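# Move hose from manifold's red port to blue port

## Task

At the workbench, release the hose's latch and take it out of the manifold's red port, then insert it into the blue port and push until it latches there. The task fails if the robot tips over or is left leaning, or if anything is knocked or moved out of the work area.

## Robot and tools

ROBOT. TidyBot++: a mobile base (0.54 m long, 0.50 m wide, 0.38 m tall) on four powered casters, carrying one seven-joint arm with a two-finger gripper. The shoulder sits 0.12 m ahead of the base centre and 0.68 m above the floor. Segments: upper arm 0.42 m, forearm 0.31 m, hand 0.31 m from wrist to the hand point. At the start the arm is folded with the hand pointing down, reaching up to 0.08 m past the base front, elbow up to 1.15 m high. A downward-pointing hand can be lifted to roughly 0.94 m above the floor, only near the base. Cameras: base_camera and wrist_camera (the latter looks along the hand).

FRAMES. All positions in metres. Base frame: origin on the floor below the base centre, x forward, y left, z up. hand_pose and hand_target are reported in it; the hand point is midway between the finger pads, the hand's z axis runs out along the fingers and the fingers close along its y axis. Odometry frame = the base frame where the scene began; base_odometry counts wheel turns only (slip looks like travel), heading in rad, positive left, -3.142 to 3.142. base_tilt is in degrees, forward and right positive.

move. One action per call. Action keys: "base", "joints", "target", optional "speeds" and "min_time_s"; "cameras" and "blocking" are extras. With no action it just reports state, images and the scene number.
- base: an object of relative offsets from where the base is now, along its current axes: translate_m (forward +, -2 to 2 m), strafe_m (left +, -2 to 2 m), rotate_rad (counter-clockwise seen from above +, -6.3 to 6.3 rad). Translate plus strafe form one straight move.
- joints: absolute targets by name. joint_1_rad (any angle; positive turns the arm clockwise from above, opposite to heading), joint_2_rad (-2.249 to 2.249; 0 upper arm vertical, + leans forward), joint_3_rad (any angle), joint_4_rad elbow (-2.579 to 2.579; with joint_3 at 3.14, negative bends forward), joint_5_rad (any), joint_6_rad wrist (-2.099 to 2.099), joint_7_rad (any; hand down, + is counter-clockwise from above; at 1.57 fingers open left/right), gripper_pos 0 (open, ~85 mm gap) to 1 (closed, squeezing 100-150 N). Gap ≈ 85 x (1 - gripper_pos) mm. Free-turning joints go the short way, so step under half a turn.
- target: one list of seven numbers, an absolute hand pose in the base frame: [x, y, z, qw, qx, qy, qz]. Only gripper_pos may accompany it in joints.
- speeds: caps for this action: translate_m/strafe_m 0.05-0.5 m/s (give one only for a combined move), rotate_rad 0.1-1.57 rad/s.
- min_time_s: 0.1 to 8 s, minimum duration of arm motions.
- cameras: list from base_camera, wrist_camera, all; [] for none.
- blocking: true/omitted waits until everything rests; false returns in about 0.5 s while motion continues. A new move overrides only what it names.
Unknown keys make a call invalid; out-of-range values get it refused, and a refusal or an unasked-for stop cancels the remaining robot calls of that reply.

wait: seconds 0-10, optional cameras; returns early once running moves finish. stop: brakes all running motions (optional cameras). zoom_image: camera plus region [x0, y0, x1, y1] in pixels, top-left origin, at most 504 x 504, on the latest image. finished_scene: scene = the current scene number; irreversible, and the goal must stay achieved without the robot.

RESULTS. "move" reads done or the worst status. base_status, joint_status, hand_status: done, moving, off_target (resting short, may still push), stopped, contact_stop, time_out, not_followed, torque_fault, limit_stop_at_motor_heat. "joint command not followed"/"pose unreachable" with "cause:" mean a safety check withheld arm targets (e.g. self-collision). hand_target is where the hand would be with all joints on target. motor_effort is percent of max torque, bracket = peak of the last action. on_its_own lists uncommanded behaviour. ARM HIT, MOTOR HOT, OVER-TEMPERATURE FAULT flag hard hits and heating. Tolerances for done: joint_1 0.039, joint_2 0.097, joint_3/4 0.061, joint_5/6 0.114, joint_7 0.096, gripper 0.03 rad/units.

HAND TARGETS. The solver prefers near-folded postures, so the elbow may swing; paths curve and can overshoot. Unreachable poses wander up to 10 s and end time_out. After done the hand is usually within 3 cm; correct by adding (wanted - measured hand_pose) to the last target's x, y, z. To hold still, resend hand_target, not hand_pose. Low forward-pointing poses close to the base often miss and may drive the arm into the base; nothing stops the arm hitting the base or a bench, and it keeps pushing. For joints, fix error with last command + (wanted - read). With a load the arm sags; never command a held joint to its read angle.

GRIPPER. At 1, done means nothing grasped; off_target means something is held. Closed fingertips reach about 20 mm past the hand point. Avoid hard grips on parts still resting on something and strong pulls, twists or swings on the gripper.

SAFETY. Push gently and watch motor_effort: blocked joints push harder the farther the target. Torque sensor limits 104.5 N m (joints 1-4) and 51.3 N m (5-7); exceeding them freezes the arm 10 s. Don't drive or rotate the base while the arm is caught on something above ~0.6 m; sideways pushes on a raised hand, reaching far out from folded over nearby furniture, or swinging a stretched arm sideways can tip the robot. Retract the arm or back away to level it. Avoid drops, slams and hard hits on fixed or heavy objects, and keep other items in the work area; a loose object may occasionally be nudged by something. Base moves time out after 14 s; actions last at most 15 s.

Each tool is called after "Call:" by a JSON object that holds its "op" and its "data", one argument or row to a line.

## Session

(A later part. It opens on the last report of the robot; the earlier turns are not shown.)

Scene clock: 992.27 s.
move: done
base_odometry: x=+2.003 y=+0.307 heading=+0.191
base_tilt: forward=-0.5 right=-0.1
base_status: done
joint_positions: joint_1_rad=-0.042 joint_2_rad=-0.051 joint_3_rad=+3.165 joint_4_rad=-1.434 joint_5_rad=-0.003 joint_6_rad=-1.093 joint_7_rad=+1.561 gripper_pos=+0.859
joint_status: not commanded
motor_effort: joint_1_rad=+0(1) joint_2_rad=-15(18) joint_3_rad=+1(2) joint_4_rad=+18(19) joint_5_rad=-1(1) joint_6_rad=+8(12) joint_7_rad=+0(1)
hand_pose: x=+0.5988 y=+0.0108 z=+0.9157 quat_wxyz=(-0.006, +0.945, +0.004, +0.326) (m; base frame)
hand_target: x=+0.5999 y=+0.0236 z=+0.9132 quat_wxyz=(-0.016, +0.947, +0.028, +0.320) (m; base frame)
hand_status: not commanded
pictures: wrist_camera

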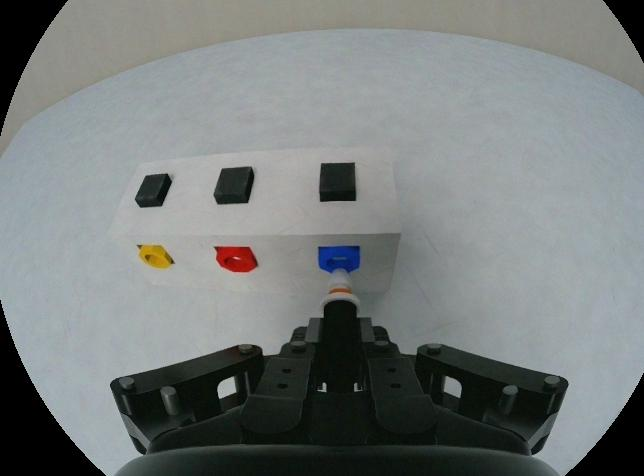

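Call:
{"op": "move", "data": {
  "base": {"translate_m": -0.014},
  "speeds": {"translate_m": 0.05}
}}

Call:
{"op": "move", "data": {
  "joints": {"joint_4_rad": -1.412, "joint_6_rad": -1.03},
  "min_time_s": 1,
  "cameras": ["wrist_camera"]
}}

Call:
{"op": "zoom_image", "data": {
  "camera": "wrist_camera",
  "region": [280, 210, 400, 310]
}}

Scene clock: 1018.43 s.
move: done
base_odometry: x=+1.989 y=+0.305 heading=+0.191
base_tilt: forward=-0.5 right=-0.1
base_status: done
joint_positions: joint_1_rad=-0.042 joint_2_rad=-0.045 joint_3_rad=+3.165 joint_4_rad=-1.434 joint_5_rad=-0.003 joint_6_rad=-1.093 joint_7_rad=+1.561 gripper_pos=+0.859
joint_status: not commanded
motor_effort: joint_1_rad=+0(1) joint_2_rad=-18(20) joint_3_rad=+0(1) joint_4_rad=+18(19) joint_5_rad=-1(2) joint_6_rad=+6(8) joint_7_rad=+0(1)
hand_pose: x=+0.6001 y=+0.0109 z=+0.9130 quat_wxyz=(-0.006, +0.946, +0.004, +0.324) (m; base frame)
hand_target: x=+0.5999 y=+0.0236 z=+0.9132 quat_wxyz=(-0.016, +0.947, +0.028, +0.320) (m; base frame)
hand_status: not commanded
pictures: none

Scene clock: 1019.73 s.
move: done
base_odometry: x=+1.989 y=+0.305 heading=+0.191
base_tilt: forward=-0.5 right=-0.1
base_status: not commanded
joint_positions: joint_1_rad=-0.042 joint_2_rad=-0.045 joint_3_rad=+3.165 joint_4_rad=-1.432 joint_5_rad=-0.003 joint_6_rad=-1.073 joint_7_rad=+1.561 gripper_pos=+0.859
joint_status: all done
motor_effort: joint_1_rad=+0(0) joint_2_rad=-18(18) joint_3_rad=+0(1) joint_4_rad=+17(19) joint_5_rad=-1(2) joint_6_rad=+6(7) joint_7_rad=+0(1)
hand_pose: x=+0.6054 y=+0.0110 z=+0.9179 quat_wxyz=(-0.006, +0.942, +0.004, +0.334) (m; base frame)
hand_target: x=+0.6200 y=+0.0237 z=+0.9345 quat_wxyz=(-0.016, +0.932, +0.027, +0.361) (m; base frame)
hand_status: not commanded
pictures: wrist_camera

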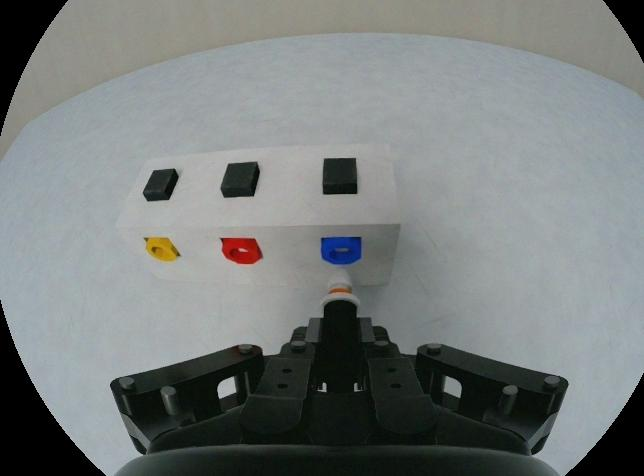

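Scaled by 4.200.

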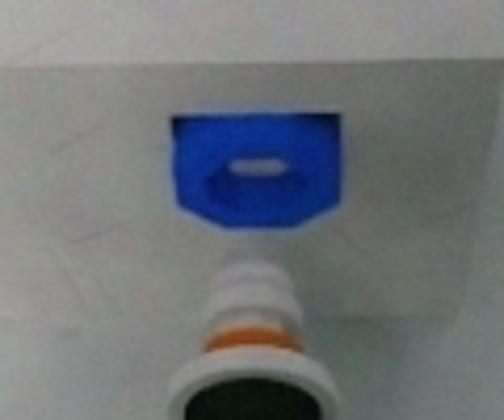

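Call:
{"op": "move", "data": {
  "joints": {"joint_4_rad": -1.401},
  "base": {"translate_m": 0.008},
  "speeds": {"translate_m": 0.05},
  "cameras": ["wrist_camera"]
}}

Call:
{"op": "zoom_image", "data": {
  "camera": "wrist_camera",
  "region": [280, 210, 400, 310]
}}

Scene clock: 1029.33 s.
move: done
base_odometry: x=+1.997 y=+0.306 heading=+0.191
base_tilt: forward=-0.5 right=-0.1
base_status: done
joint_positions: joint_1_rad=-0.042 joint_2_rad=-0.043 joint_3_rad=+3.165 joint_4_rad=-1.419 joint_5_rad=-0.003 joint_6_rad=-1.070 joint_7_rad=+1.561 gripper_pos=+0.859
joint_status: all done
motor_effort: joint_1_rad=+0(1) joint_2_rad=-18(20) joint_3_rad=+1(1) joint_4_rad=+18(19) joint_5_rad=+0(2) joint_6_rad=+6(6) joint_7_rad=+0(1)
hand_pose: x=+0.6089 y=+0.0111 z=+0.9240 quat_wxyz=(-0.007, +0.940, +0.004, +0.341) (m; base frame)
hand_target: x=+0.6218 y=+0.0238 z=+0.9402 quat_wxyz=(-0.016, +0.930, +0.027, +0.367) (m; base frame)
hand_status: not commanded
pictures: wrist_camera

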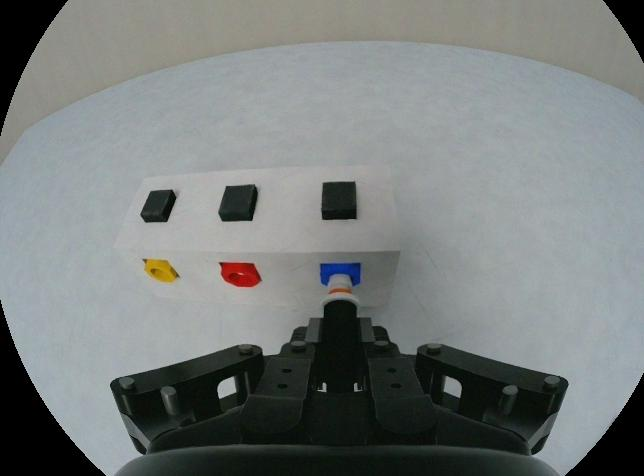

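Scaled by 4.200.

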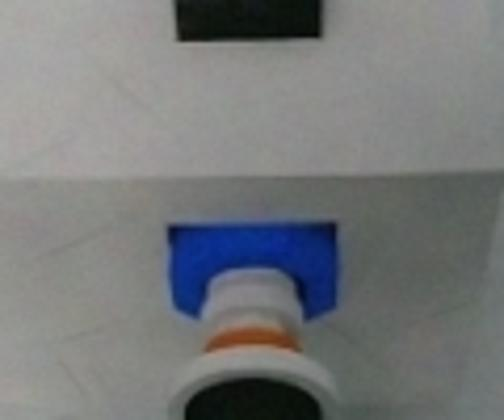

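Call:
{"op": "move", "data": {
  "base": {"translate_m": 0.01},
  "speeds": {"translate_m": 0.05},
  "cameras": ["wrist_camera"]
}}

Call:
{"op": "zoom_image", "data": {
  "camera": "wrist_camera",
  "region": [280, 210, 400, 310]
}}

Scene clock: 1037.50 s.
move: done
base_odometry: x=+2.007 y=+0.308 heading=+0.191
base_tilt: forward=-0.5 right=-0.1
base_status: done
joint_positions: joint_1_rad=-0.043 joint_2_rad=-0.050 joint_3_rad=+3.165 joint_4_rad=-1.420 joint_5_rad=-0.004 joint_6_rad=-1.087 joint_7_rad=+1.562 gripper_pos=+0.859
joint_status: not commanded
motor_effort: joint_1_rad=+0(1) joint_2_rad=-16(20) joint_3_rad=+0(1) joint_4_rad=+21(25) joint_5_rad=-1(2) joint_6_rad=+12(17) joint_7_rad=+0(1)
hand_pose: x=+0.6029 y=+0.0114 z=+0.9233 quat_wxyz=(-0.007, +0.942, +0.004, +0.335) (m; base frame)
hand_target: x=+0.6218 y=+0.0238 z=+0.9402 quat_wxyz=(-0.016, +0.930, +0.027, +0.367) (m; base frame)
hand_status: not commanded
pictures: wrist_camera

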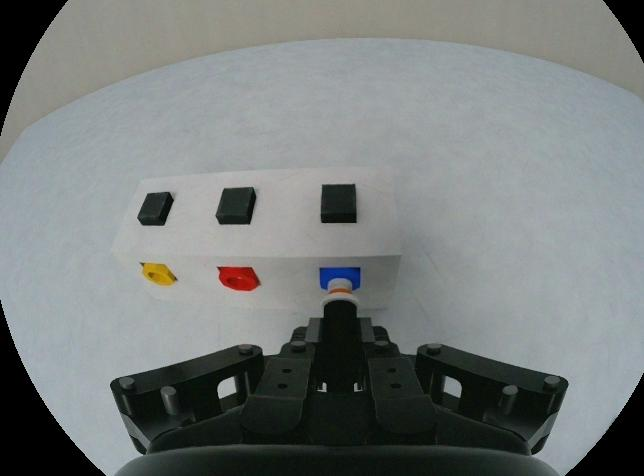

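Scaled by 4.200.

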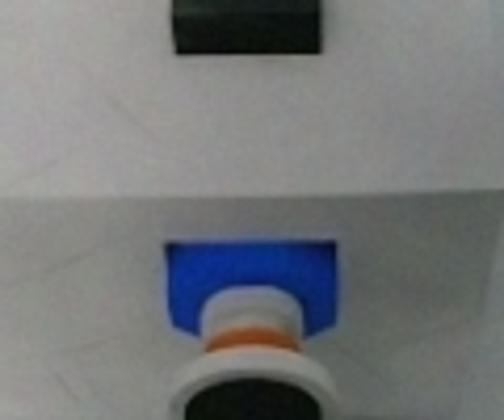

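Call:
{"op": "move", "data": {
  "base": {"translate_m": 0.006},
  "speeds": {"translate_m": 0.05},
  "joints": {"joint_2_rad": -0.01, "joint_4_rad": -1.383, "joint_6_rad": -1.0},
  "min_time_s": 1,
  "cameras": ["wrist_camera"]
}}

Call:
{"op": "zoom_image", "data": {
  "camera": "wrist_camera",
  "region": [280, 210, 400, 310]
}}

Scene clock: 1070.90 s.
move: done
base_odometry: x=+2.012 y=+0.309 heading=+0.191
base_tilt: forward=-0.5 right=-0.1
base_status: done
joint_positions: joint_1_rad=-0.043 joint_2_rad=-0.051 joint_3_rad=+3.165 joint_4_rad=-1.420 joint_5_rad=-0.005 joint_6_rad=-1.093 joint_7_rad=+1.562 gripper_pos=+0.859
joint_status: all done
motor_effort: joint_1_rad=+0(1) joint_2_rad=-13(17) joint_3_rad=+0(2) joint_4_rad=+23(25) joint_5_rad=-1(2) joint_6_rad=+18(24) joint_7_rad=+0(1)
hand_pose: x=+0.6012 y=+0.0116 z=+0.9229 quat_wxyz=(-0.008, +0.943, +0.004, +0.333) (m; base frame)
hand_target: x=+0.6393 y=+0.0243 z=+0.9407 quat_wxyz=(-0.015, +0.927, +0.026, +0.375) (m; base frame)
hand_status: not commanded
pictures: wrist_camera

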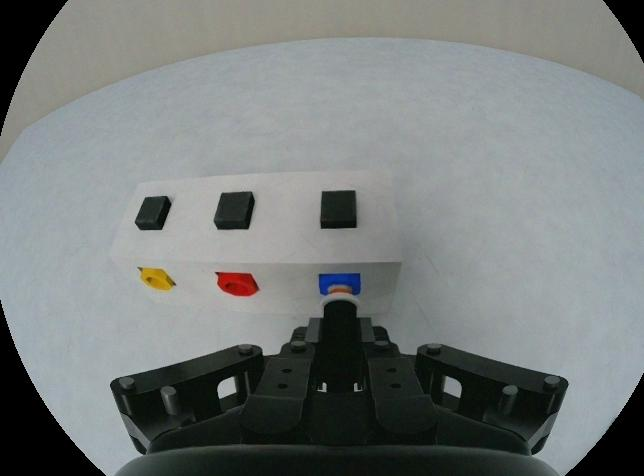

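Scaled by 4.200.

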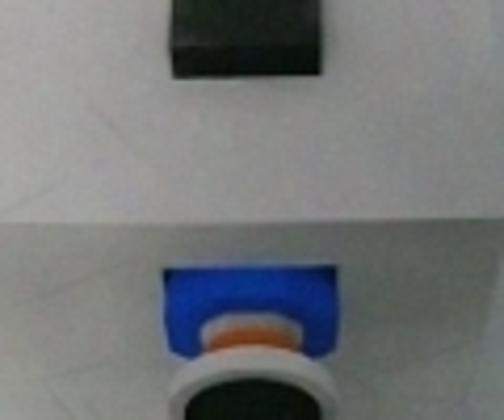

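Call:
{"op": "move", "data": {
  "base": {"translate_m": 0.008},
  "speeds": {"translate_m": 0.05},
  "joints": {"joint_2_rad": 0.01, "joint_4_rad": -1.37, "joint_6_rad": -0.98},
  "min_time_s": 1,
  "cameras": ["wrist_camera"]
}}

Call:
{"op": "zoom_image", "data": {
  "camera": "wrist_camera",
  "region": [280, 210, 400, 310]
}}

Scene clock: 1080.43 s.
move: off_target
base_odometry: x=+2.020 y=+0.310 heading=+0.191
base_tilt: forward=-0.5 right=-0.1
base_status: done
joint_positions: joint_1_rad=-0.043 joint_2_rad=-0.057 joint_3_rad=+3.165 joint_4_rad=-1.420 joint_5_rad=-0.005 joint_6_rad=-1.107 joint_7_rad=+1.562 gripper_pos=+0.859
joint_status: joint_6_rad off_target (ended at -1.107, target -0.980); the others done
motor_effort: joint_1_rad=-1(1) joint_2_rad=-7(13) joint_3_rad=+0(2) joint_4_rad=+24(27) joint_5_rad=-2(2) joint_6_rad=+24(28) joint_7_rad=+0(1)
hand_pose: x=+0.5966 y=+0.0119 z=+0.9229 quat_wxyz=(-0.008, +0.944, +0.004, +0.329) (m; base frame)
hand_target: x=+0.6510 y=+0.0246 z=+0.9414 quat_wxyz=(-0.015, +0.924, +0.026, +0.381) (m; base frame)
hand_status: not commanded
pictures: wrist_camera

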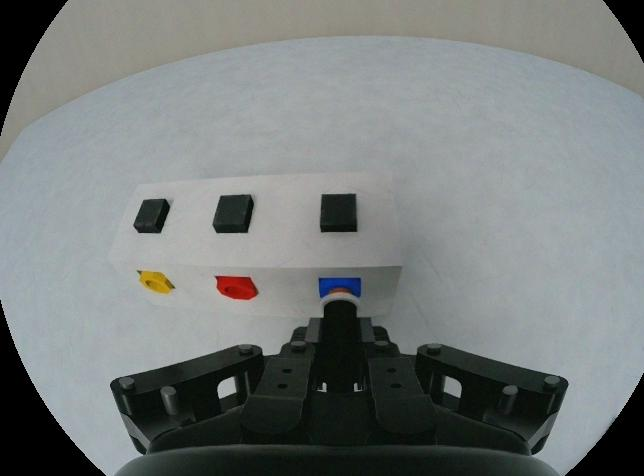

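Scaled by 4.200.

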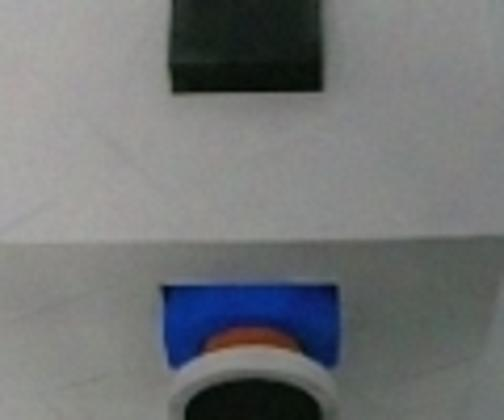

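Call:
{"op": "move", "data": {
  "base": {"translate_m": 0.008},
  "speeds": {"translate_m": 0.05},
  "joints": {"joint_2_rad": 0.03, "joint_4_rad": -1.355, "joint_6_rad": -0.96},
  "min_time_s": 1,
  "cameras": ["wrist_camera"]
}}

Call:
{"op": "zoom_image", "data": {
  "camera": "wrist_camera",
  "region": [280, 210, 400, 310]
}}

Scene clock: 1088.47 s.
move: off_target
base_odometry: x=+2.027 y=+0.312 heading=+0.191
base_tilt: forward=-0.5 right=-0.1
base_status: done
joint_positions: joint_1_rad=-0.043 joint_2_rad=-0.065 joint_3_rad=+3.165 joint_4_rad=-1.420 joint_5_rad=-0.006 joint_6_rad=-1.126 joint_7_rad=+1.562 gripper_pos=+0.859
joint_status: joint_4_rad off_target (ended at -1.420, target -1.355); joint_6_rad off_target (ended at -1.126, target -0.960); the others done
motor_effort: joint_1_rad=+0(0) joint_2_rad=-2(8) joint_3_rad=+0(2) joint_4_rad=+26(30) joint_5_rad=-1(2) joint_6_rad=+31(37) joint_7_rad=-1(1)
hand_pose: x=+0.5898 y=+0.0119 z=+0.9231 quat_wxyz=(-0.008, +0.946, +0.004, +0.324) (m; base frame)
hand_target: x=+0.6630 y=+0.0250 z=+0.9430 quat_wxyz=(-0.015, +0.921, +0.026, +0.388) (m; base frame)
hand_status: not commanded
pictures: wrist_camera

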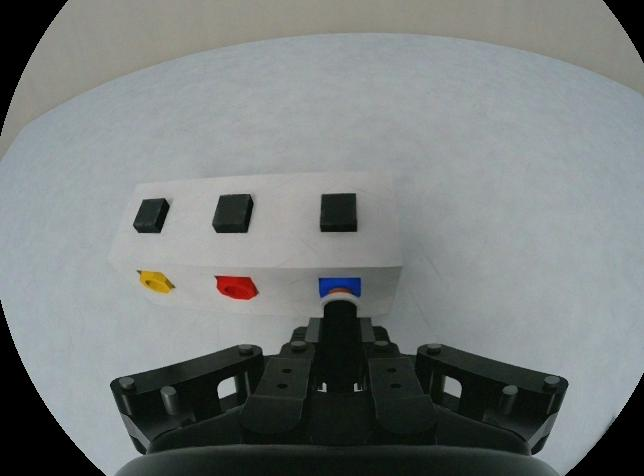

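Scaled by 4.200.

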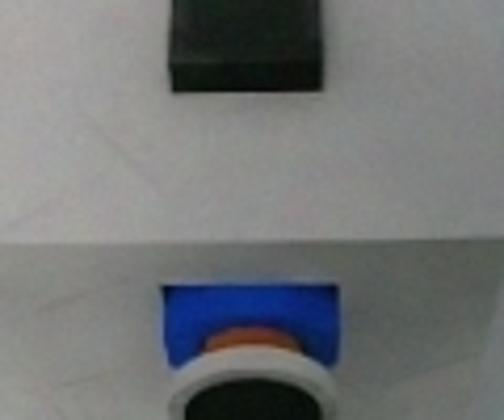

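Call:
{"op": "move", "data": {
  "joints": {"joint_2_rad": 0.03, "joint_4_rad": -1.37, "joint_6_rad": -0.88},
  "min_time_s": 1.5,
  "cameras": ["wrist_camera"]
}}

Call:
{"op": "zoom_image", "data": {
  "camera": "wrist_camera",
  "region": [280, 210, 400, 310]
}}

Scene clock: 1105.23 s.
move: off_target
base_odometry: x=+2.027 y=+0.312 heading=+0.191
base_tilt: forward=-0.5 right=-0.1
base_status: not commanded
joint_positions: joint_1_rad=-0.043 joint_2_rad=-0.065 joint_3_rad=+3.165 joint_4_rad=-1.420 joint_5_rad=-0.006 joint_6_rad=-1.126 joint_7_rad=+1.562 gripper_pos=+0.859
joint_status: joint_6_rad off_target (ended at -1.126, target -0.880); the others done
motor_effort: joint_1_rad=+0(0) joint_2_rad=-4(4) joint_3_rad=+1(2) joint_4_rad=+29(29) joint_5_rad=-1(2) joint_6_rad=+35(36) joint_7_rad=+0(1)
hand_pose: x=+0.5900 y=+0.0119 z=+0.9232 quat_wxyz=(-0.008, +0.946, +0.004, +0.324) (m; base frame)
hand_target: x=+0.6775 y=+0.0248 z=+0.9532 quat_wxyz=(-0.014, +0.908, +0.025, +0.418) (m; base frame)
hand_status: not commanded
pictures: wrist_camera

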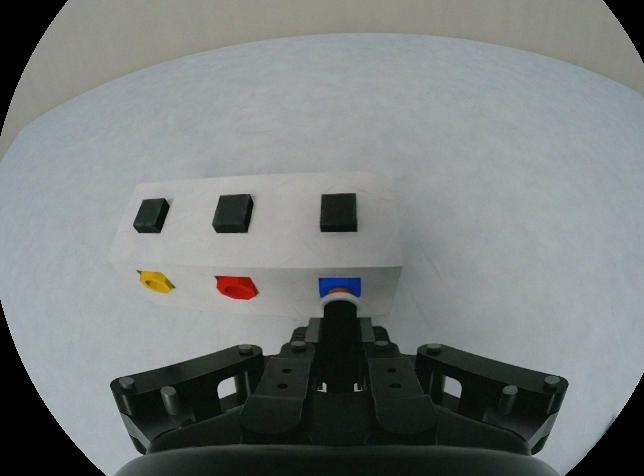

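Scaled by 4.200.

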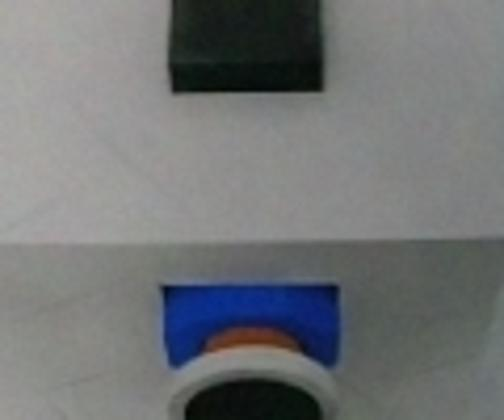

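Call:
{"op": "move", "data": {
  "joints": {"joint_2_rad": 0.075, "joint_4_rad": -1.32, "joint_6_rad": -0.80},
  "min_time_s": 1.5,
  "cameras": ["wrist_camera"]
}}

Call:
{"op": "zoom_image", "data": {
  "camera": "wrist_camera",
  "region": [280, 210, 400, 310]
}}

Scene clock: 1133.27 s.
move: off_target
base_odometry: x=+2.027 y=+0.312 heading=+0.191
base_tilt: forward=-0.6 right=-0.1
base_status: not commanded
joint_positions: joint_1_rad=-0.043 joint_2_rad=-0.063 joint_3_rad=+3.165 joint_4_rad=-1.420 joint_5_rad=-0.006 joint_6_rad=-1.123 joint_7_rad=+1.562 gripper_pos=+0.859
joint_status: joint_2_rad off_target (ended at -0.063, target +0.075); joint_4_rad off_target (ended at -1.420, target -1.320); joint_6_rad off_target (ended at -1.123, target -0.800)
motor_effort: joint_1_rad=-1(1) joint_2_rad=+3(4) joint_3_rad=+1(2) joint_4_rad=+32(33) joint_5_rad=-2(2) joint_6_rad=+47(47) joint_7_rad=+0(1)
hand_pose: x=+0.5911 y=+0.0120 z=+0.9231 quat_wxyz=(-0.008, +0.946, +0.004, +0.325) (m; base frame)
hand_target: x=+0.7125 y=+0.0256 z=+0.9745 quat_wxyz=(-0.013, +0.890, +0.024, +0.456) (m; base frame)
hand_status: not commanded
pictures: wrist_camera

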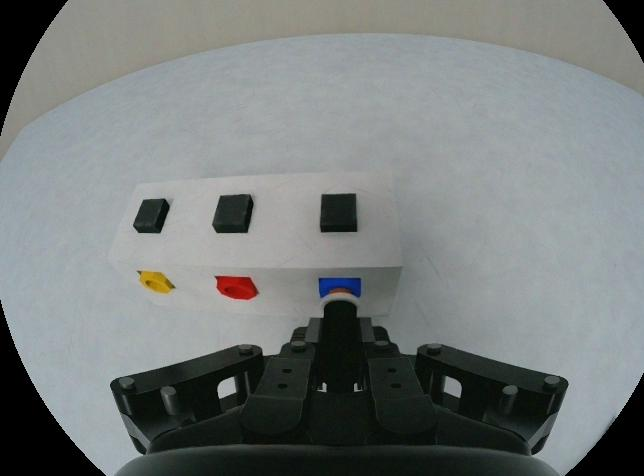

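Scaled by 4.200.

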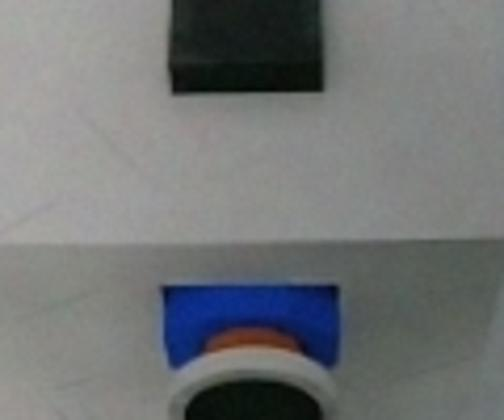

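Call:
{"op": "move", "data": {
  "joints": {"joint_2_rad": -0.06, "joint_4_rad": -1.42, "joint_6_rad": -1.115},
  "min_time_s": 1
}}

Call:
{"op": "move", "data": {
  "base": {"translate_m": -0.01},
  "speeds": {"translate_m": 0.05},
  "cameras": ["wrist_camera"]
}}

Call:
{"op": "zoom_image", "data": {
  "camera": "wrist_camera",
  "region": [280, 210, 400, 310]
}}

Scene clock: 1155.07 s.
move: done
base_odometry: x=+2.027 y=+0.312 heading=+0.191
base_tilt: forward=-0.5 right=-0.1
base_status: not commanded
joint_positions: joint_1_rad=-0.043 joint_2_rad=-0.067 joint_3_rad=+3.165 joint_4_rad=-1.422 joint_5_rad=-0.006 joint_6_rad=-1.126 joint_7_rad=+1.562 gripper_pos=+0.859
joint_status: all done
motor_effort: joint_1_rad=+0(1) joint_2_rad=-11(11) joint_3_rad=+1(1) joint_4_rad=+23(34) joint_5_rad=-1(2) joint_6_rad=+20(48) joint_7_rad=+0(1)
hand_pose: x=+0.5889 y=+0.0119 z=+0.9232 quat_wxyz=(-0.008, +0.946, +0.004, +0.324) (m; base frame)
hand_target: x=+0.5935 y=+0.0234 z=+0.9231 quat_wxyz=(-0.016, +0.944, +0.028, +0.327) (m; base frame)
hand_status: not commanded
pictures: none

Scene clock: 1155.77 s.
move: done
base_odometry: x=+2.017 y=+0.310 heading=+0.191
base_tilt: forward=-0.5 right=-0.1
base_status: done
joint_positions: joint_1_rad=-0.043 joint_2_rad=-0.058 joint_3_rad=+3.166 joint_4_rad=-1.421 joint_5_rad=-0.006 joint_6_rad=-1.107 joint_7_rad=+1.562 gripper_pos=+0.859
joint_status: not commanded
motor_effort: joint_1_rad=+0(1) joint_2_rad=-16(20) joint_3_rad=+0(1) joint_4_rad=+19(22) joint_5_rad=-1(2) joint_6_rad=+9(18) joint_7_rad=+0(0)
hand_pose: x=+0.5961 y=+0.0117 z=+0.9229 quat_wxyz=(-0.008, +0.944, +0.004, +0.329) (m; base frame)
hand_target: x=+0.5935 y=+0.0234 z=+0.9231 quat_wxyz=(-0.016, +0.944, +0.028, +0.327) (m; base frame)
hand_status: not commanded
pictures: wrist_camera

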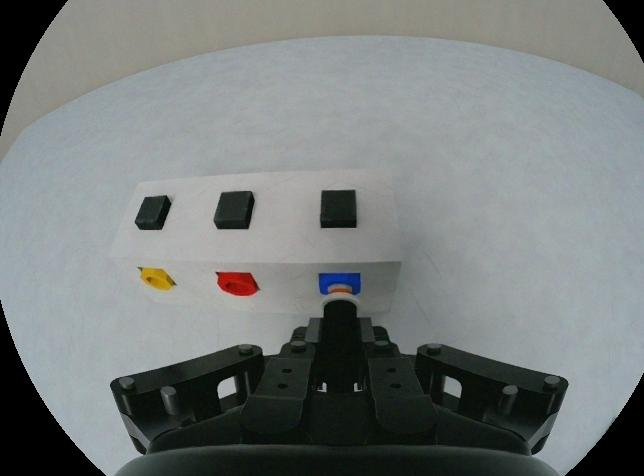

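Scaled by 4.200.

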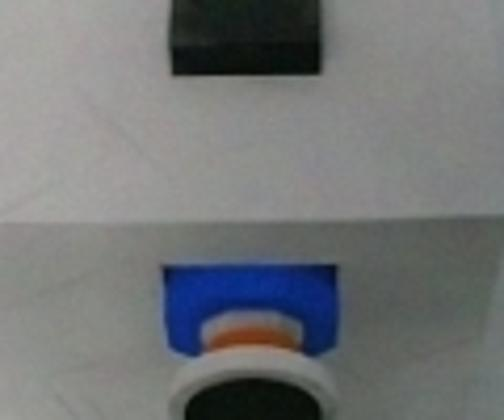

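Call:
{"op": "zoom_image", "data": {
  "camera": "wrist_camera",
  "region": [300, 150, 440, 330]
}}

Call:
{"op": "zoom_image", "data": {
  "camera": "wrist_camera",
  "region": [95, 160, 235, 330]
}}

Scaled by 2.800.

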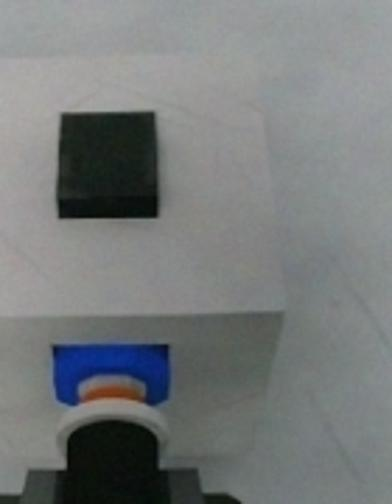

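Scaled by 2.965.

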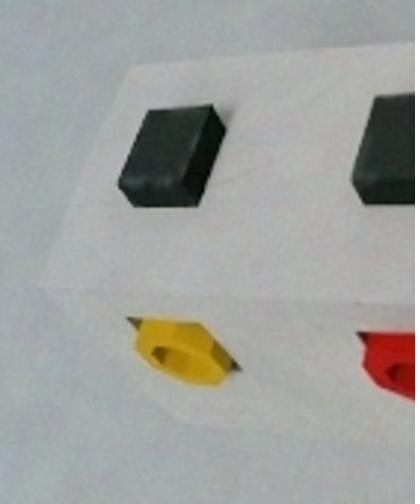

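Call:
{"op": "move", "data": {
  "joints": {"joint_2_rad": -0.02, "joint_4_rad": -1.385, "joint_6_rad": -1.07},
  "base": {"translate_m": 0.008},
  "speeds": {"translate_m": 0.05},
  "min_time_s": 0.8,
  "cameras": ["wrist_camera"]
}}

Call:
{"op": "zoom_image", "data": {
  "camera": "wrist_camera",
  "region": [280, 210, 400, 310]
}}

Scene clock: 1246.17 s.
move: done
base_odometry: x=+2.025 y=+0.311 heading=+0.191
base_tilt: forward=-0.5 right=-0.1
base_status: done
joint_positions: joint_1_rad=-0.044 joint_2_rad=-0.066 joint_3_rad=+3.166 joint_4_rad=-1.420 joint_5_rad=-0.007 joint_6_rad=-1.129 joint_7_rad=+1.562 gripper_pos=+0.859
joint_status: all done
motor_effort: joint_1_rad=+0(1) joint_2_rad=-9(16) joint_3_rad=+0(2) joint_4_rad=+20(21) joint_5_rad=-1(2) joint_6_rad=+15(17) joint_7_rad=+0(1)
hand_pose: x=+0.5889 y=+0.0119 z=+0.9231 quat_wxyz=(-0.009, +0.946, +0.004, +0.323) (m; base frame)
hand_target: x=+0.6203 y=+0.0241 z=+0.9301 quat_wxyz=(-0.016, +0.938, +0.027, +0.346) (m; base frame)
hand_status: not commanded
pictures: wrist_camera

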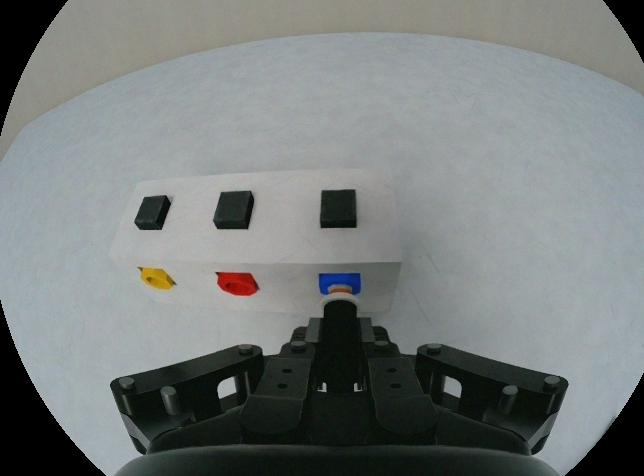

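Scaled by 4.200.

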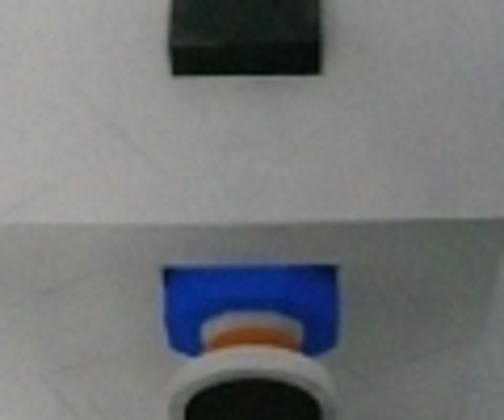

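Call:
{"op": "move", "data": {
  "joints": {"joint_2_rad": 0.04, "joint_4_rad": -1.35, "joint_6_rad": -1.03},
  "base": {"translate_m": 0.006},
  "speeds": {"translate_m": 0.05},
  "min_time_s": 0.8,
  "cameras": ["wrist_camera"]
}}

Call:
{"op": "zoom_image", "data": {
  "camera": "wrist_camera",
  "region": [280, 210, 400, 310]
}}

Scene clock: 1255.23 s.
move: off_target
base_odometry: x=+2.030 y=+0.312 heading=+0.191
base_tilt: forward=-0.5 right=-0.1
base_status: done
joint_positions: joint_1_rad=-0.044 joint_2_rad=-0.068 joint_3_rad=+3.166 joint_4_rad=-1.417 joint_5_rad=-0.007 joint_6_rad=-1.142 joint_7_rad=+1.562 gripper_pos=+0.859
joint_status: joint_2_rad off_target (ended at -0.068, target +0.040); joint_4_rad off_target (ended at -1.417, target -1.350); the others done
motor_effort: joint_1_rad=-1(1) joint_2_rad=+0(9) joint_3_rad=+1(2) joint_4_rad=+25(25) joint_5_rad=-2(2) joint_6_rad=+32(32) joint_7_rad=+0(1)
hand_pose: x=+0.5856 y=+0.0120 z=+0.9231 quat_wxyz=(-0.009, +0.948, +0.004, +0.319) (m; base frame)
hand_target: x=+0.6505 y=+0.0251 z=+0.9252 quat_wxyz=(-0.015, +0.935, +0.027, +0.353) (m; base frame)
hand_status: not commanded
pictures: wrist_camera

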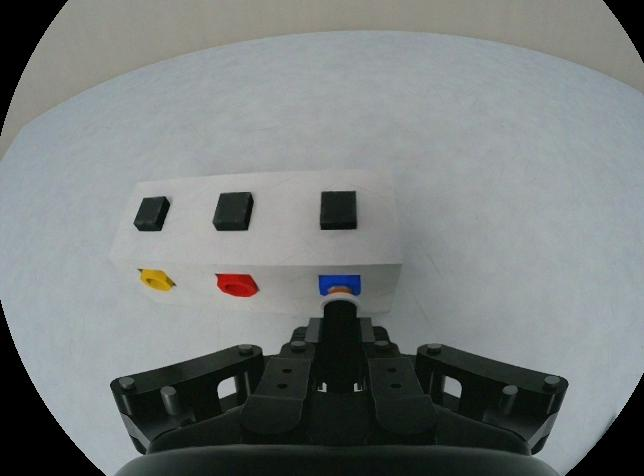

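Scaled by 4.200.

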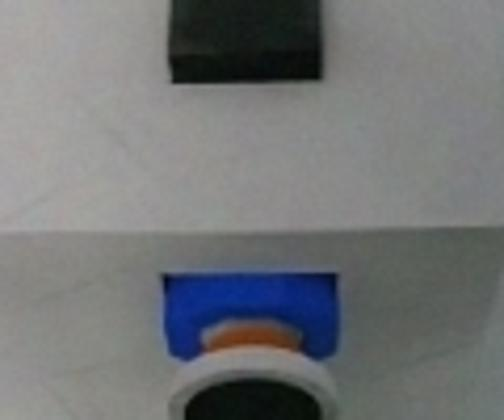

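Call:
{"op": "move", "data": {
  "joints": {"joint_2_rad": -0.04, "joint_4_rad": -1.401, "joint_6_rad": -1.03},
  "min_time_s": 0.8
}}

Call:
{"op": "move", "data": {
  "base": {"translate_m": -0.02},
  "speeds": {"translate_m": 0.05},
  "cameras": ["wrist_camera"]
}}

Call:
{"op": "zoom_image", "data": {
  "camera": "wrist_camera",
  "region": [280, 210, 400, 310]
}}

Scene clock: 1273.23 s.
move: done
base_odometry: x=+2.030 y=+0.312 heading=+0.191
base_tilt: forward=-0.5 right=-0.1
base_status: not commanded
joint_positions: joint_1_rad=-0.044 joint_2_rad=-0.070 joint_3_rad=+3.166 joint_4_rad=-1.418 joint_5_rad=-0.007 joint_6_rad=-1.142 joint_7_rad=+1.562 gripper_pos=+0.859
joint_status: all done
motor_effort: joint_1_rad=-1(1) joint_2_rad=-7(8) joint_3_rad=+0(1) joint_4_rad=+25(27) joint_5_rad=-2(2) joint_6_rad=+27(33) joint_7_rad=-1(1)
hand_pose: x=+0.5850 y=+0.0120 z=+0.9236 quat_wxyz=(-0.009, +0.947, +0.004, +0.320) (m; base frame)
hand_target: x=+0.6218 y=+0.0238 z=+0.9402 quat_wxyz=(-0.016, +0.930, +0.027, +0.367) (m; base frame)
hand_status: not commanded
pictures: none

Scene clock: 1274.07 s.
move: done
base_odometry: x=+2.010 y=+0.309 heading=+0.191
base_tilt: forward=-0.5 right=-0.1
base_status: done
joint_positions: joint_1_rad=-0.044 joint_2_rad=-0.047 joint_3_rad=+3.168 joint_4_rad=-1.418 joint_5_rad=-0.007 joint_6_rad=-1.090 joint_7_rad=+1.562 gripper_pos=+0.859
joint_status: not commanded
motor_effort: joint_1_rad=+0(2) joint_2_rad=-15(18) joint_3_rad=+0(2) joint_4_rad=+22(24) joint_5_rad=-2(3) joint_6_rad=+16(25) joint_7_rad=+0(1)
hand_pose: x=+0.6033 y=+0.0118 z=+0.9229 quat_wxyz=(-0.009, +0.943, +0.003, +0.334) (m; base frame)
hand_target: x=+0.6218 y=+0.0238 z=+0.9402 quat_wxyz=(-0.016, +0.930, +0.027, +0.367) (m; base frame)
hand_status: not commanded
pictures: wrist_camera

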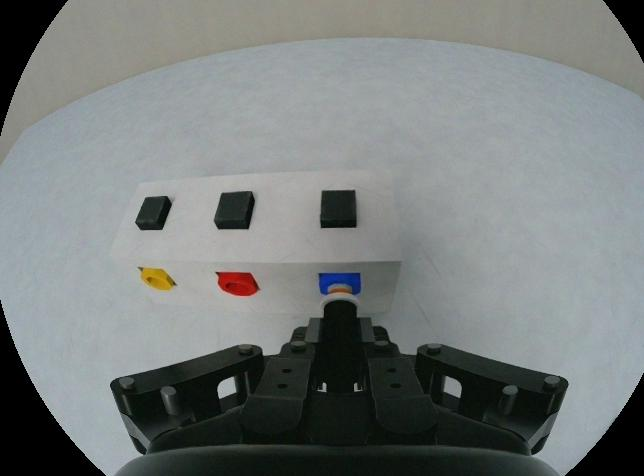

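Scaled by 4.200.

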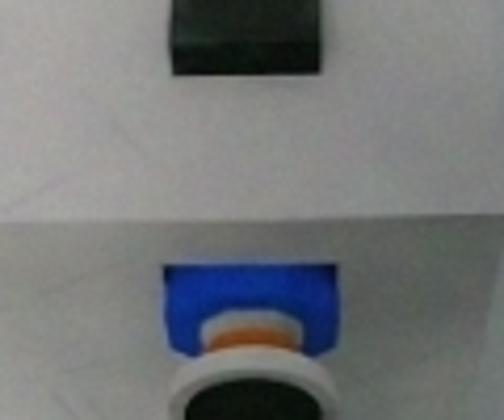

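Call:
{"op": "move", "data": {
  "joints": {"joint_2_rad": 0.0, "joint_4_rad": -1.36, "joint_6_rad": -0.90},
  "min_time_s": 0.8,
  "cameras": ["wrist_camera"]
}}

Call:
{"op": "zoom_image", "data": {
  "camera": "wrist_camera",
  "region": [280, 210, 400, 310]
}}

Scene clock: 1292.47 s.
move: off_target
base_odometry: x=+2.010 y=+0.309 heading=+0.191
base_tilt: forward=-0.5 right=-0.1
base_status: not commanded
joint_positions: joint_1_rad=-0.044 joint_2_rad=-0.043 joint_3_rad=+3.168 joint_4_rad=-1.418 joint_5_rad=-0.007 joint_6_rad=-1.080 joint_7_rad=+1.562 gripper_pos=+0.859
joint_status: joint_6_rad off_target (ended at -1.080, target -0.900); the others done
motor_effort: joint_1_rad=-1(1) joint_2_rad=-10(16) joint_3_rad=+0(1) joint_4_rad=+28(28) joint_5_rad=-3(3) joint_6_rad=+29(29) joint_7_rad=-1(1)
hand_pose: x=+0.6068 y=+0.0118 z=+0.9230 quat_wxyz=(-0.009, +0.941, +0.003, +0.337) (m; base frame)
hand_target: x=+0.6665 y=+0.0244 z=+0.9705 quat_wxyz=(-0.015, +0.904, +0.025, +0.427) (m; base frame)
hand_status: not commanded
pictures: wrist_camera

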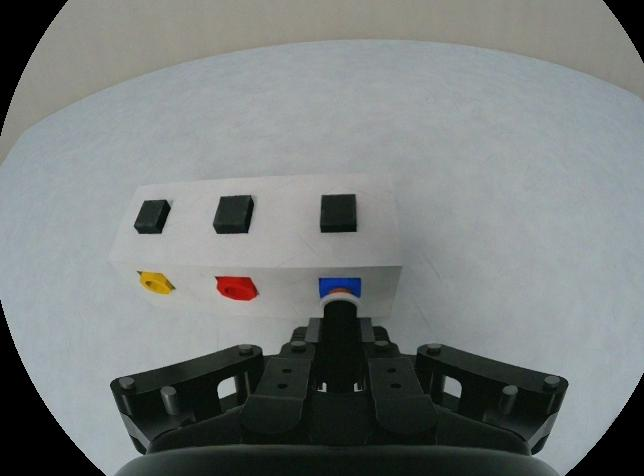

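Scaled by 4.200.

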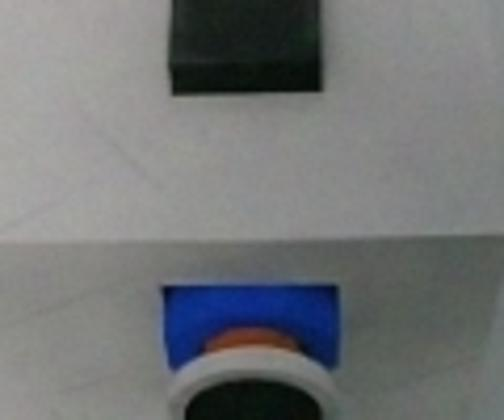

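Call:
{"op": "move", "data": {
  "joints": {"joint_2_rad": 0.06, "joint_4_rad": -1.31, "joint_6_rad": -0.75},
  "min_time_s": 1,
  "cameras": ["wrist_camera"]
}}

Call:
{"op": "zoom_image", "data": {
  "camera": "wrist_camera",
  "region": [280, 210, 400, 310]
}}

Scene clock: 1299.50 s.
move: off_target
base_odometry: x=+2.010 y=+0.309 heading=+0.191
base_tilt: forward=-0.5 right=-0.1
base_status: not commanded
joint_positions: joint_1_rad=-0.044 joint_2_rad=-0.042 joint_3_rad=+3.168 joint_4_rad=-1.418 joint_5_rad=-0.007 joint_6_rad=-1.076 joint_7_rad=+1.562 gripper_pos=+0.859
joint_status: joint_2_rad off_target (ended at -0.042, target +0.060); joint_4_rad off_target (ended at -1.418, target -1.310); joint_6_rad off_target (ended at -1.076, target -0.750)
motor_effort: joint_1_rad=-1(2) joint_2_rad=-3(11) joint_3_rad=+0(1) joint_4_rad=+36(36) joint_5_rad=-3(3) joint_6_rad=+47(47) joint_7_rad=+0(1)
hand_pose: x=+0.6081 y=+0.0119 z=+0.9230 quat_wxyz=(-0.009, +0.941, +0.003, +0.338) (m; base frame)
hand_target: x=+0.7176 y=+0.0253 z=+1.0021 quat_wxyz=(-0.013, +0.872, +0.023, +0.489) (m; base frame)
hand_status: not commanded
pictures: wrist_camera

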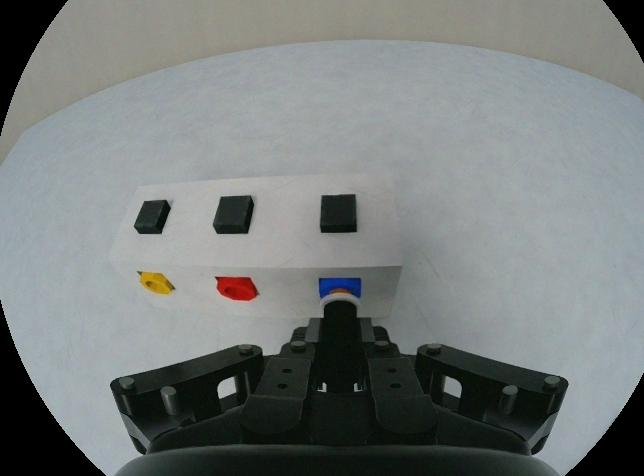

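Scaled by 4.200.

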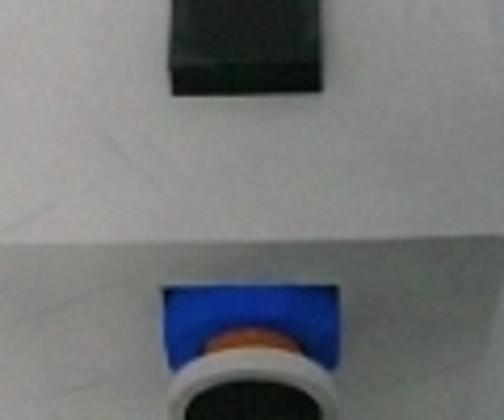

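Call:
{"op": "move", "data": {
  "joints": {"joint_2_rad": -0.04, "joint_4_rad": -1.401, "joint_6_rad": -1.05},
  "min_time_s": 0.8
}}

Call:
{"op": "move", "data": {
  "base": {"translate_m": -0.015},
  "speeds": {"translate_m": 0.05},
  "cameras": ["wrist_camera"]
}}

Call:
{"op": "zoom_image", "data": {
  "camera": "wrist_camera",
  "region": [280, 210, 400, 310]
}}

Scene clock: 1316.77 s.
move: done
base_odometry: x=+2.010 y=+0.309 heading=+0.191
base_tilt: forward=-0.5 right=-0.1
base_status: not commanded
joint_positions: joint_1_rad=-0.044 joint_2_rad=-0.044 joint_3_rad=+3.168 joint_4_rad=-1.419 joint_5_rad=-0.007 joint_6_rad=-1.079 joint_7_rad=+1.562 gripper_pos=+0.859
joint_status: all done
motor_effort: joint_1_rad=-1(2) joint_2_rad=-12(12) joint_3_rad=+0(1) joint_4_rad=+25(37) joint_5_rad=-2(3) joint_6_rad=+23(48) joint_7_rad=+0(1)
hand_pose: x=+0.6065 y=+0.0118 z=+0.9228 quat_wxyz=(-0.009, +0.941, +0.003, +0.337) (m; base frame)
hand_target: x=+0.6172 y=+0.0238 z=+0.9360 quat_wxyz=(-0.016, +0.933, +0.027, +0.357) (m; base frame)
hand_status: not commanded
pictures: none

Scene clock: 1317.53 s.
move: done
base_odometry: x=+1.995 y=+0.306 heading=+0.191
base_tilt: forward=-0.5 right=-0.1
base_status: done
joint_positions: joint_1_rad=-0.044 joint_2_rad=-0.034 joint_3_rad=+3.168 joint_4_rad=-1.418 joint_5_rad=-0.007 joint_6_rad=-1.057 joint_7_rad=+1.562 gripper_pos=+0.859
joint_status: not commanded
motor_effort: joint_1_rad=-1(2) joint_2_rad=-18(22) joint_3_rad=+0(2) joint_4_rad=+20(25) joint_5_rad=-2(3) joint_6_rad=+10(21) joint_7_rad=+0(1)
hand_pose: x=+0.6147 y=+0.0117 z=+0.9228 quat_wxyz=(-0.009, +0.939, +0.003, +0.343) (m; base frame)
hand_target: x=+0.6172 y=+0.0238 z=+0.9360 quat_wxyz=(-0.016, +0.933, +0.027, +0.357) (m; base frame)
hand_status: not commanded
pictures: wrist_camera

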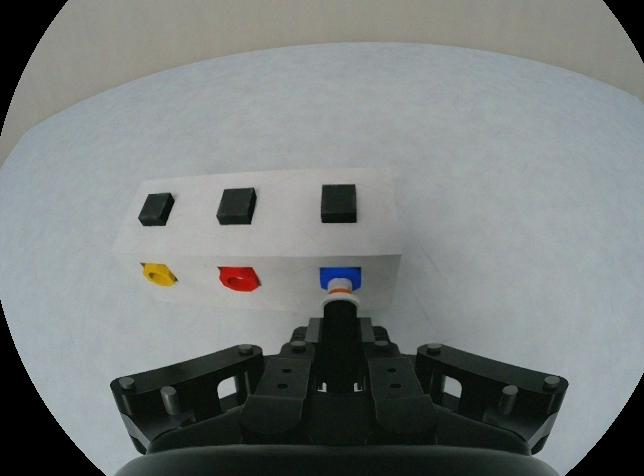

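Scaled by 4.200.

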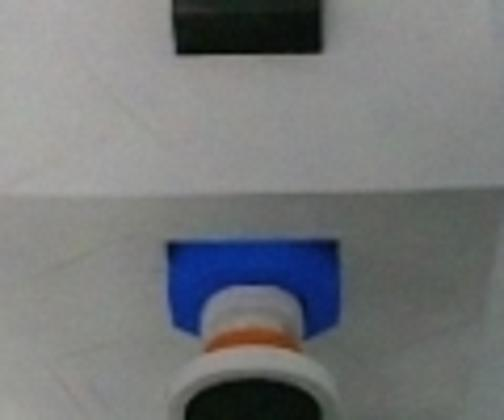

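Call:
{"op": "zoom_image", "data": {
  "camera": "wrist_camera",
  "region": [200, 250, 280, 310]
}}

Call:
{"op": "zoom_image", "data": {
  "camera": "wrist_camera",
  "region": [310, 250, 370, 310]
}}

Scaled by 6.300.

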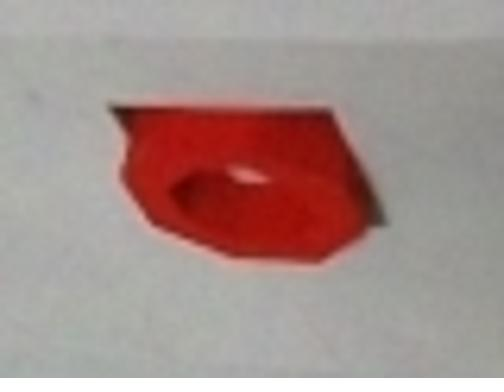

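Scaled by 8.400.

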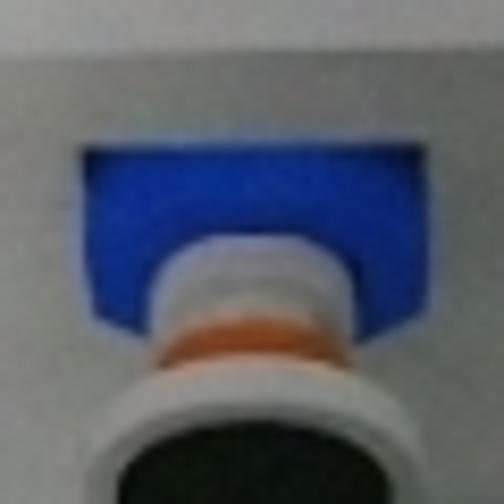

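Call:
{"op": "move", "data": {
  "base": {"translate_m": -0.012},
  "speeds": {"translate_m": 0.05}
}}

Call:
{"op": "move", "data": {
  "joints": {"joint_2_rad": 0.005, "joint_4_rad": -1.339, "joint_6_rad": -1.2},
  "min_time_s": 1,
  "cameras": ["wrist_camera"]
}}

Call:
{"op": "zoom_image", "data": {
  "camera": "wrist_camera",
  "region": [280, 220, 400, 320]
}}

Scene clock: 1454.90 s.
move: done
base_odometry: x=+1.984 y=+0.304 heading=+0.191
base_tilt: forward=-0.5 right=-0.1
base_status: done
joint_positions: joint_1_rad=-0.044 joint_2_rad=-0.035 joint_3_rad=+3.168 joint_4_rad=-1.413 joint_5_rad=-0.007 joint_6_rad=-1.056 joint_7_rad=+1.562 gripper_pos=+0.859
joint_status: not commanded
motor_effort: joint_1_rad=+0(1) joint_2_rad=-18(21) joint_3_rad=+1(1) joint_4_rad=+17(20) joint_5_rad=-1(2) joint_6_rad=+6(10) joint_7_rad=+0(1)
hand_pose: x=+0.6152 y=+0.0117 z=+0.9263 quat_wxyz=(-0.009, +0.938, +0.003, +0.346) (m; base frame)
hand_target: x=+0.6172 y=+0.0238 z=+0.9360 quat_wxyz=(-0.016, +0.933, +0.027, +0.357) (m; base frame)
hand_status: not commanded
pictures: none

Scene clock: 1456.20 s.
move: done
base_odometry: x=+1.984 y=+0.304 heading=+0.191
base_tilt: forward=-0.5 right=-0.1
base_status: not commanded
joint_positions: joint_1_rad=-0.044 joint_2_rad=-0.014 joint_3_rad=+3.168 joint_4_rad=-1.359 joint_5_rad=-0.007 joint_6_rad=-1.156 joint_7_rad=+1.562 gripper_pos=+0.859
joint_status: all done
motor_effort: joint_1_rad=+0(0) joint_2_rad=-18(19) joint_3_rad=+0(1) joint_4_rad=+17(20) joint_5_rad=-1(2) joint_6_rad=+5(7) joint_7_rad=+0(1)
hand_pose: x=+0.6058 y=+0.0118 z=+0.9233 quat_wxyz=(-0.008, +0.949, +0.003, +0.315) (m; base frame)
hand_target: x=+0.6024 y=+0.0244 z=+0.9161 quat_wxyz=(-0.016, +0.955, +0.029, +0.294) (m; base frame)
hand_status: not commanded
pictures: wrist_camera

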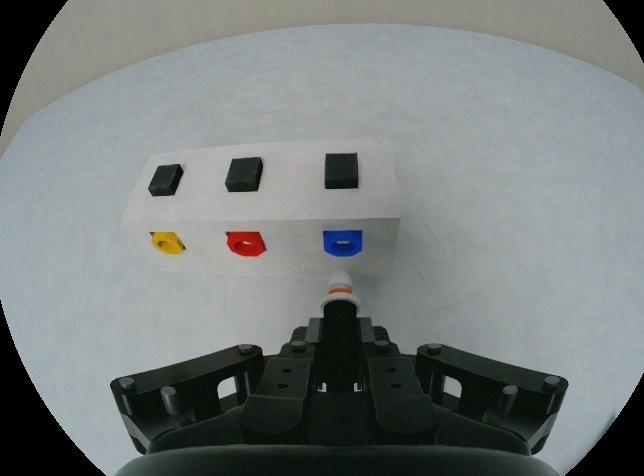

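Scaled by 4.200.

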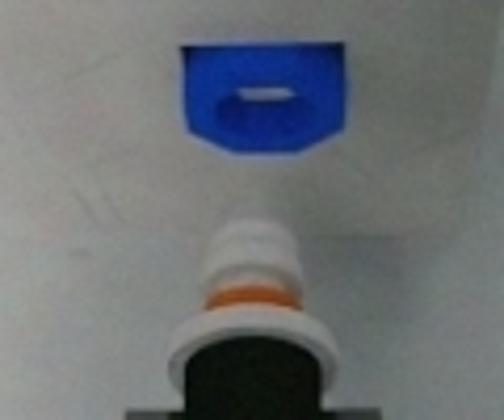

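Call:
{"op": "move", "data": {
  "base": {"translate_m": 0.02, "strafe_m": -0.001},
  "speeds": {"translate_m": 0.05},
  "joints": {"joint_4_rad": -1.334},
  "cameras": ["wrist_camera"]
}}

Call:
{"op": "zoom_image", "data": {
  "camera": "wrist_camera",
  "region": [280, 220, 400, 320]
}}

Scene clock: 1485.90 s.
move: done
base_odometry: x=+2.004 y=+0.306 heading=+0.191
base_tilt: forward=-0.5 right=-0.1
base_status: done
joint_positions: joint_1_rad=-0.044 joint_2_rad=-0.011 joint_3_rad=+3.168 joint_4_rad=-1.352 joint_5_rad=-0.008 joint_6_rad=-1.159 joint_7_rad=+1.562 gripper_pos=+0.859
joint_status: all done
motor_effort: joint_1_rad=+0(1) joint_2_rad=-18(20) joint_3_rad=+0(2) joint_4_rad=+18(18) joint_5_rad=-1(2) joint_6_rad=+5(6) joint_7_rad=+0(1)
hand_pose: x=+0.6070 y=+0.0122 z=+0.9245 quat_wxyz=(-0.008, +0.949, +0.004, +0.315) (m; base frame)
hand_target: x=+0.6033 y=+0.0244 z=+0.9185 quat_wxyz=(-0.016, +0.954, +0.029, +0.297) (m; base frame)
hand_status: not commanded
pictures: wrist_camera

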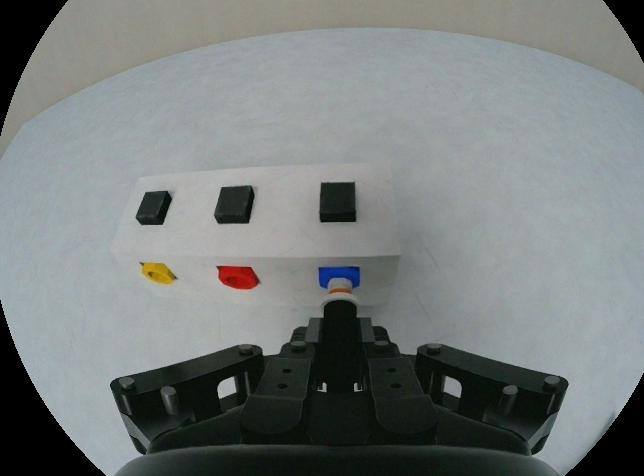

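Scaled by 4.200.

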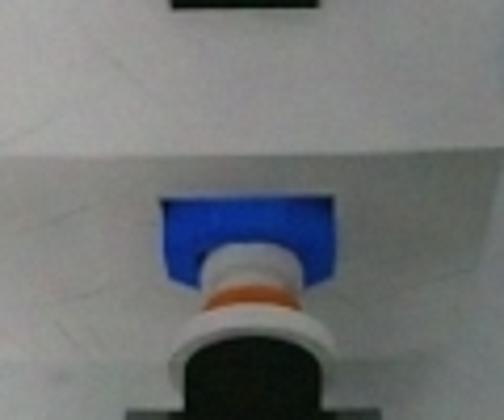

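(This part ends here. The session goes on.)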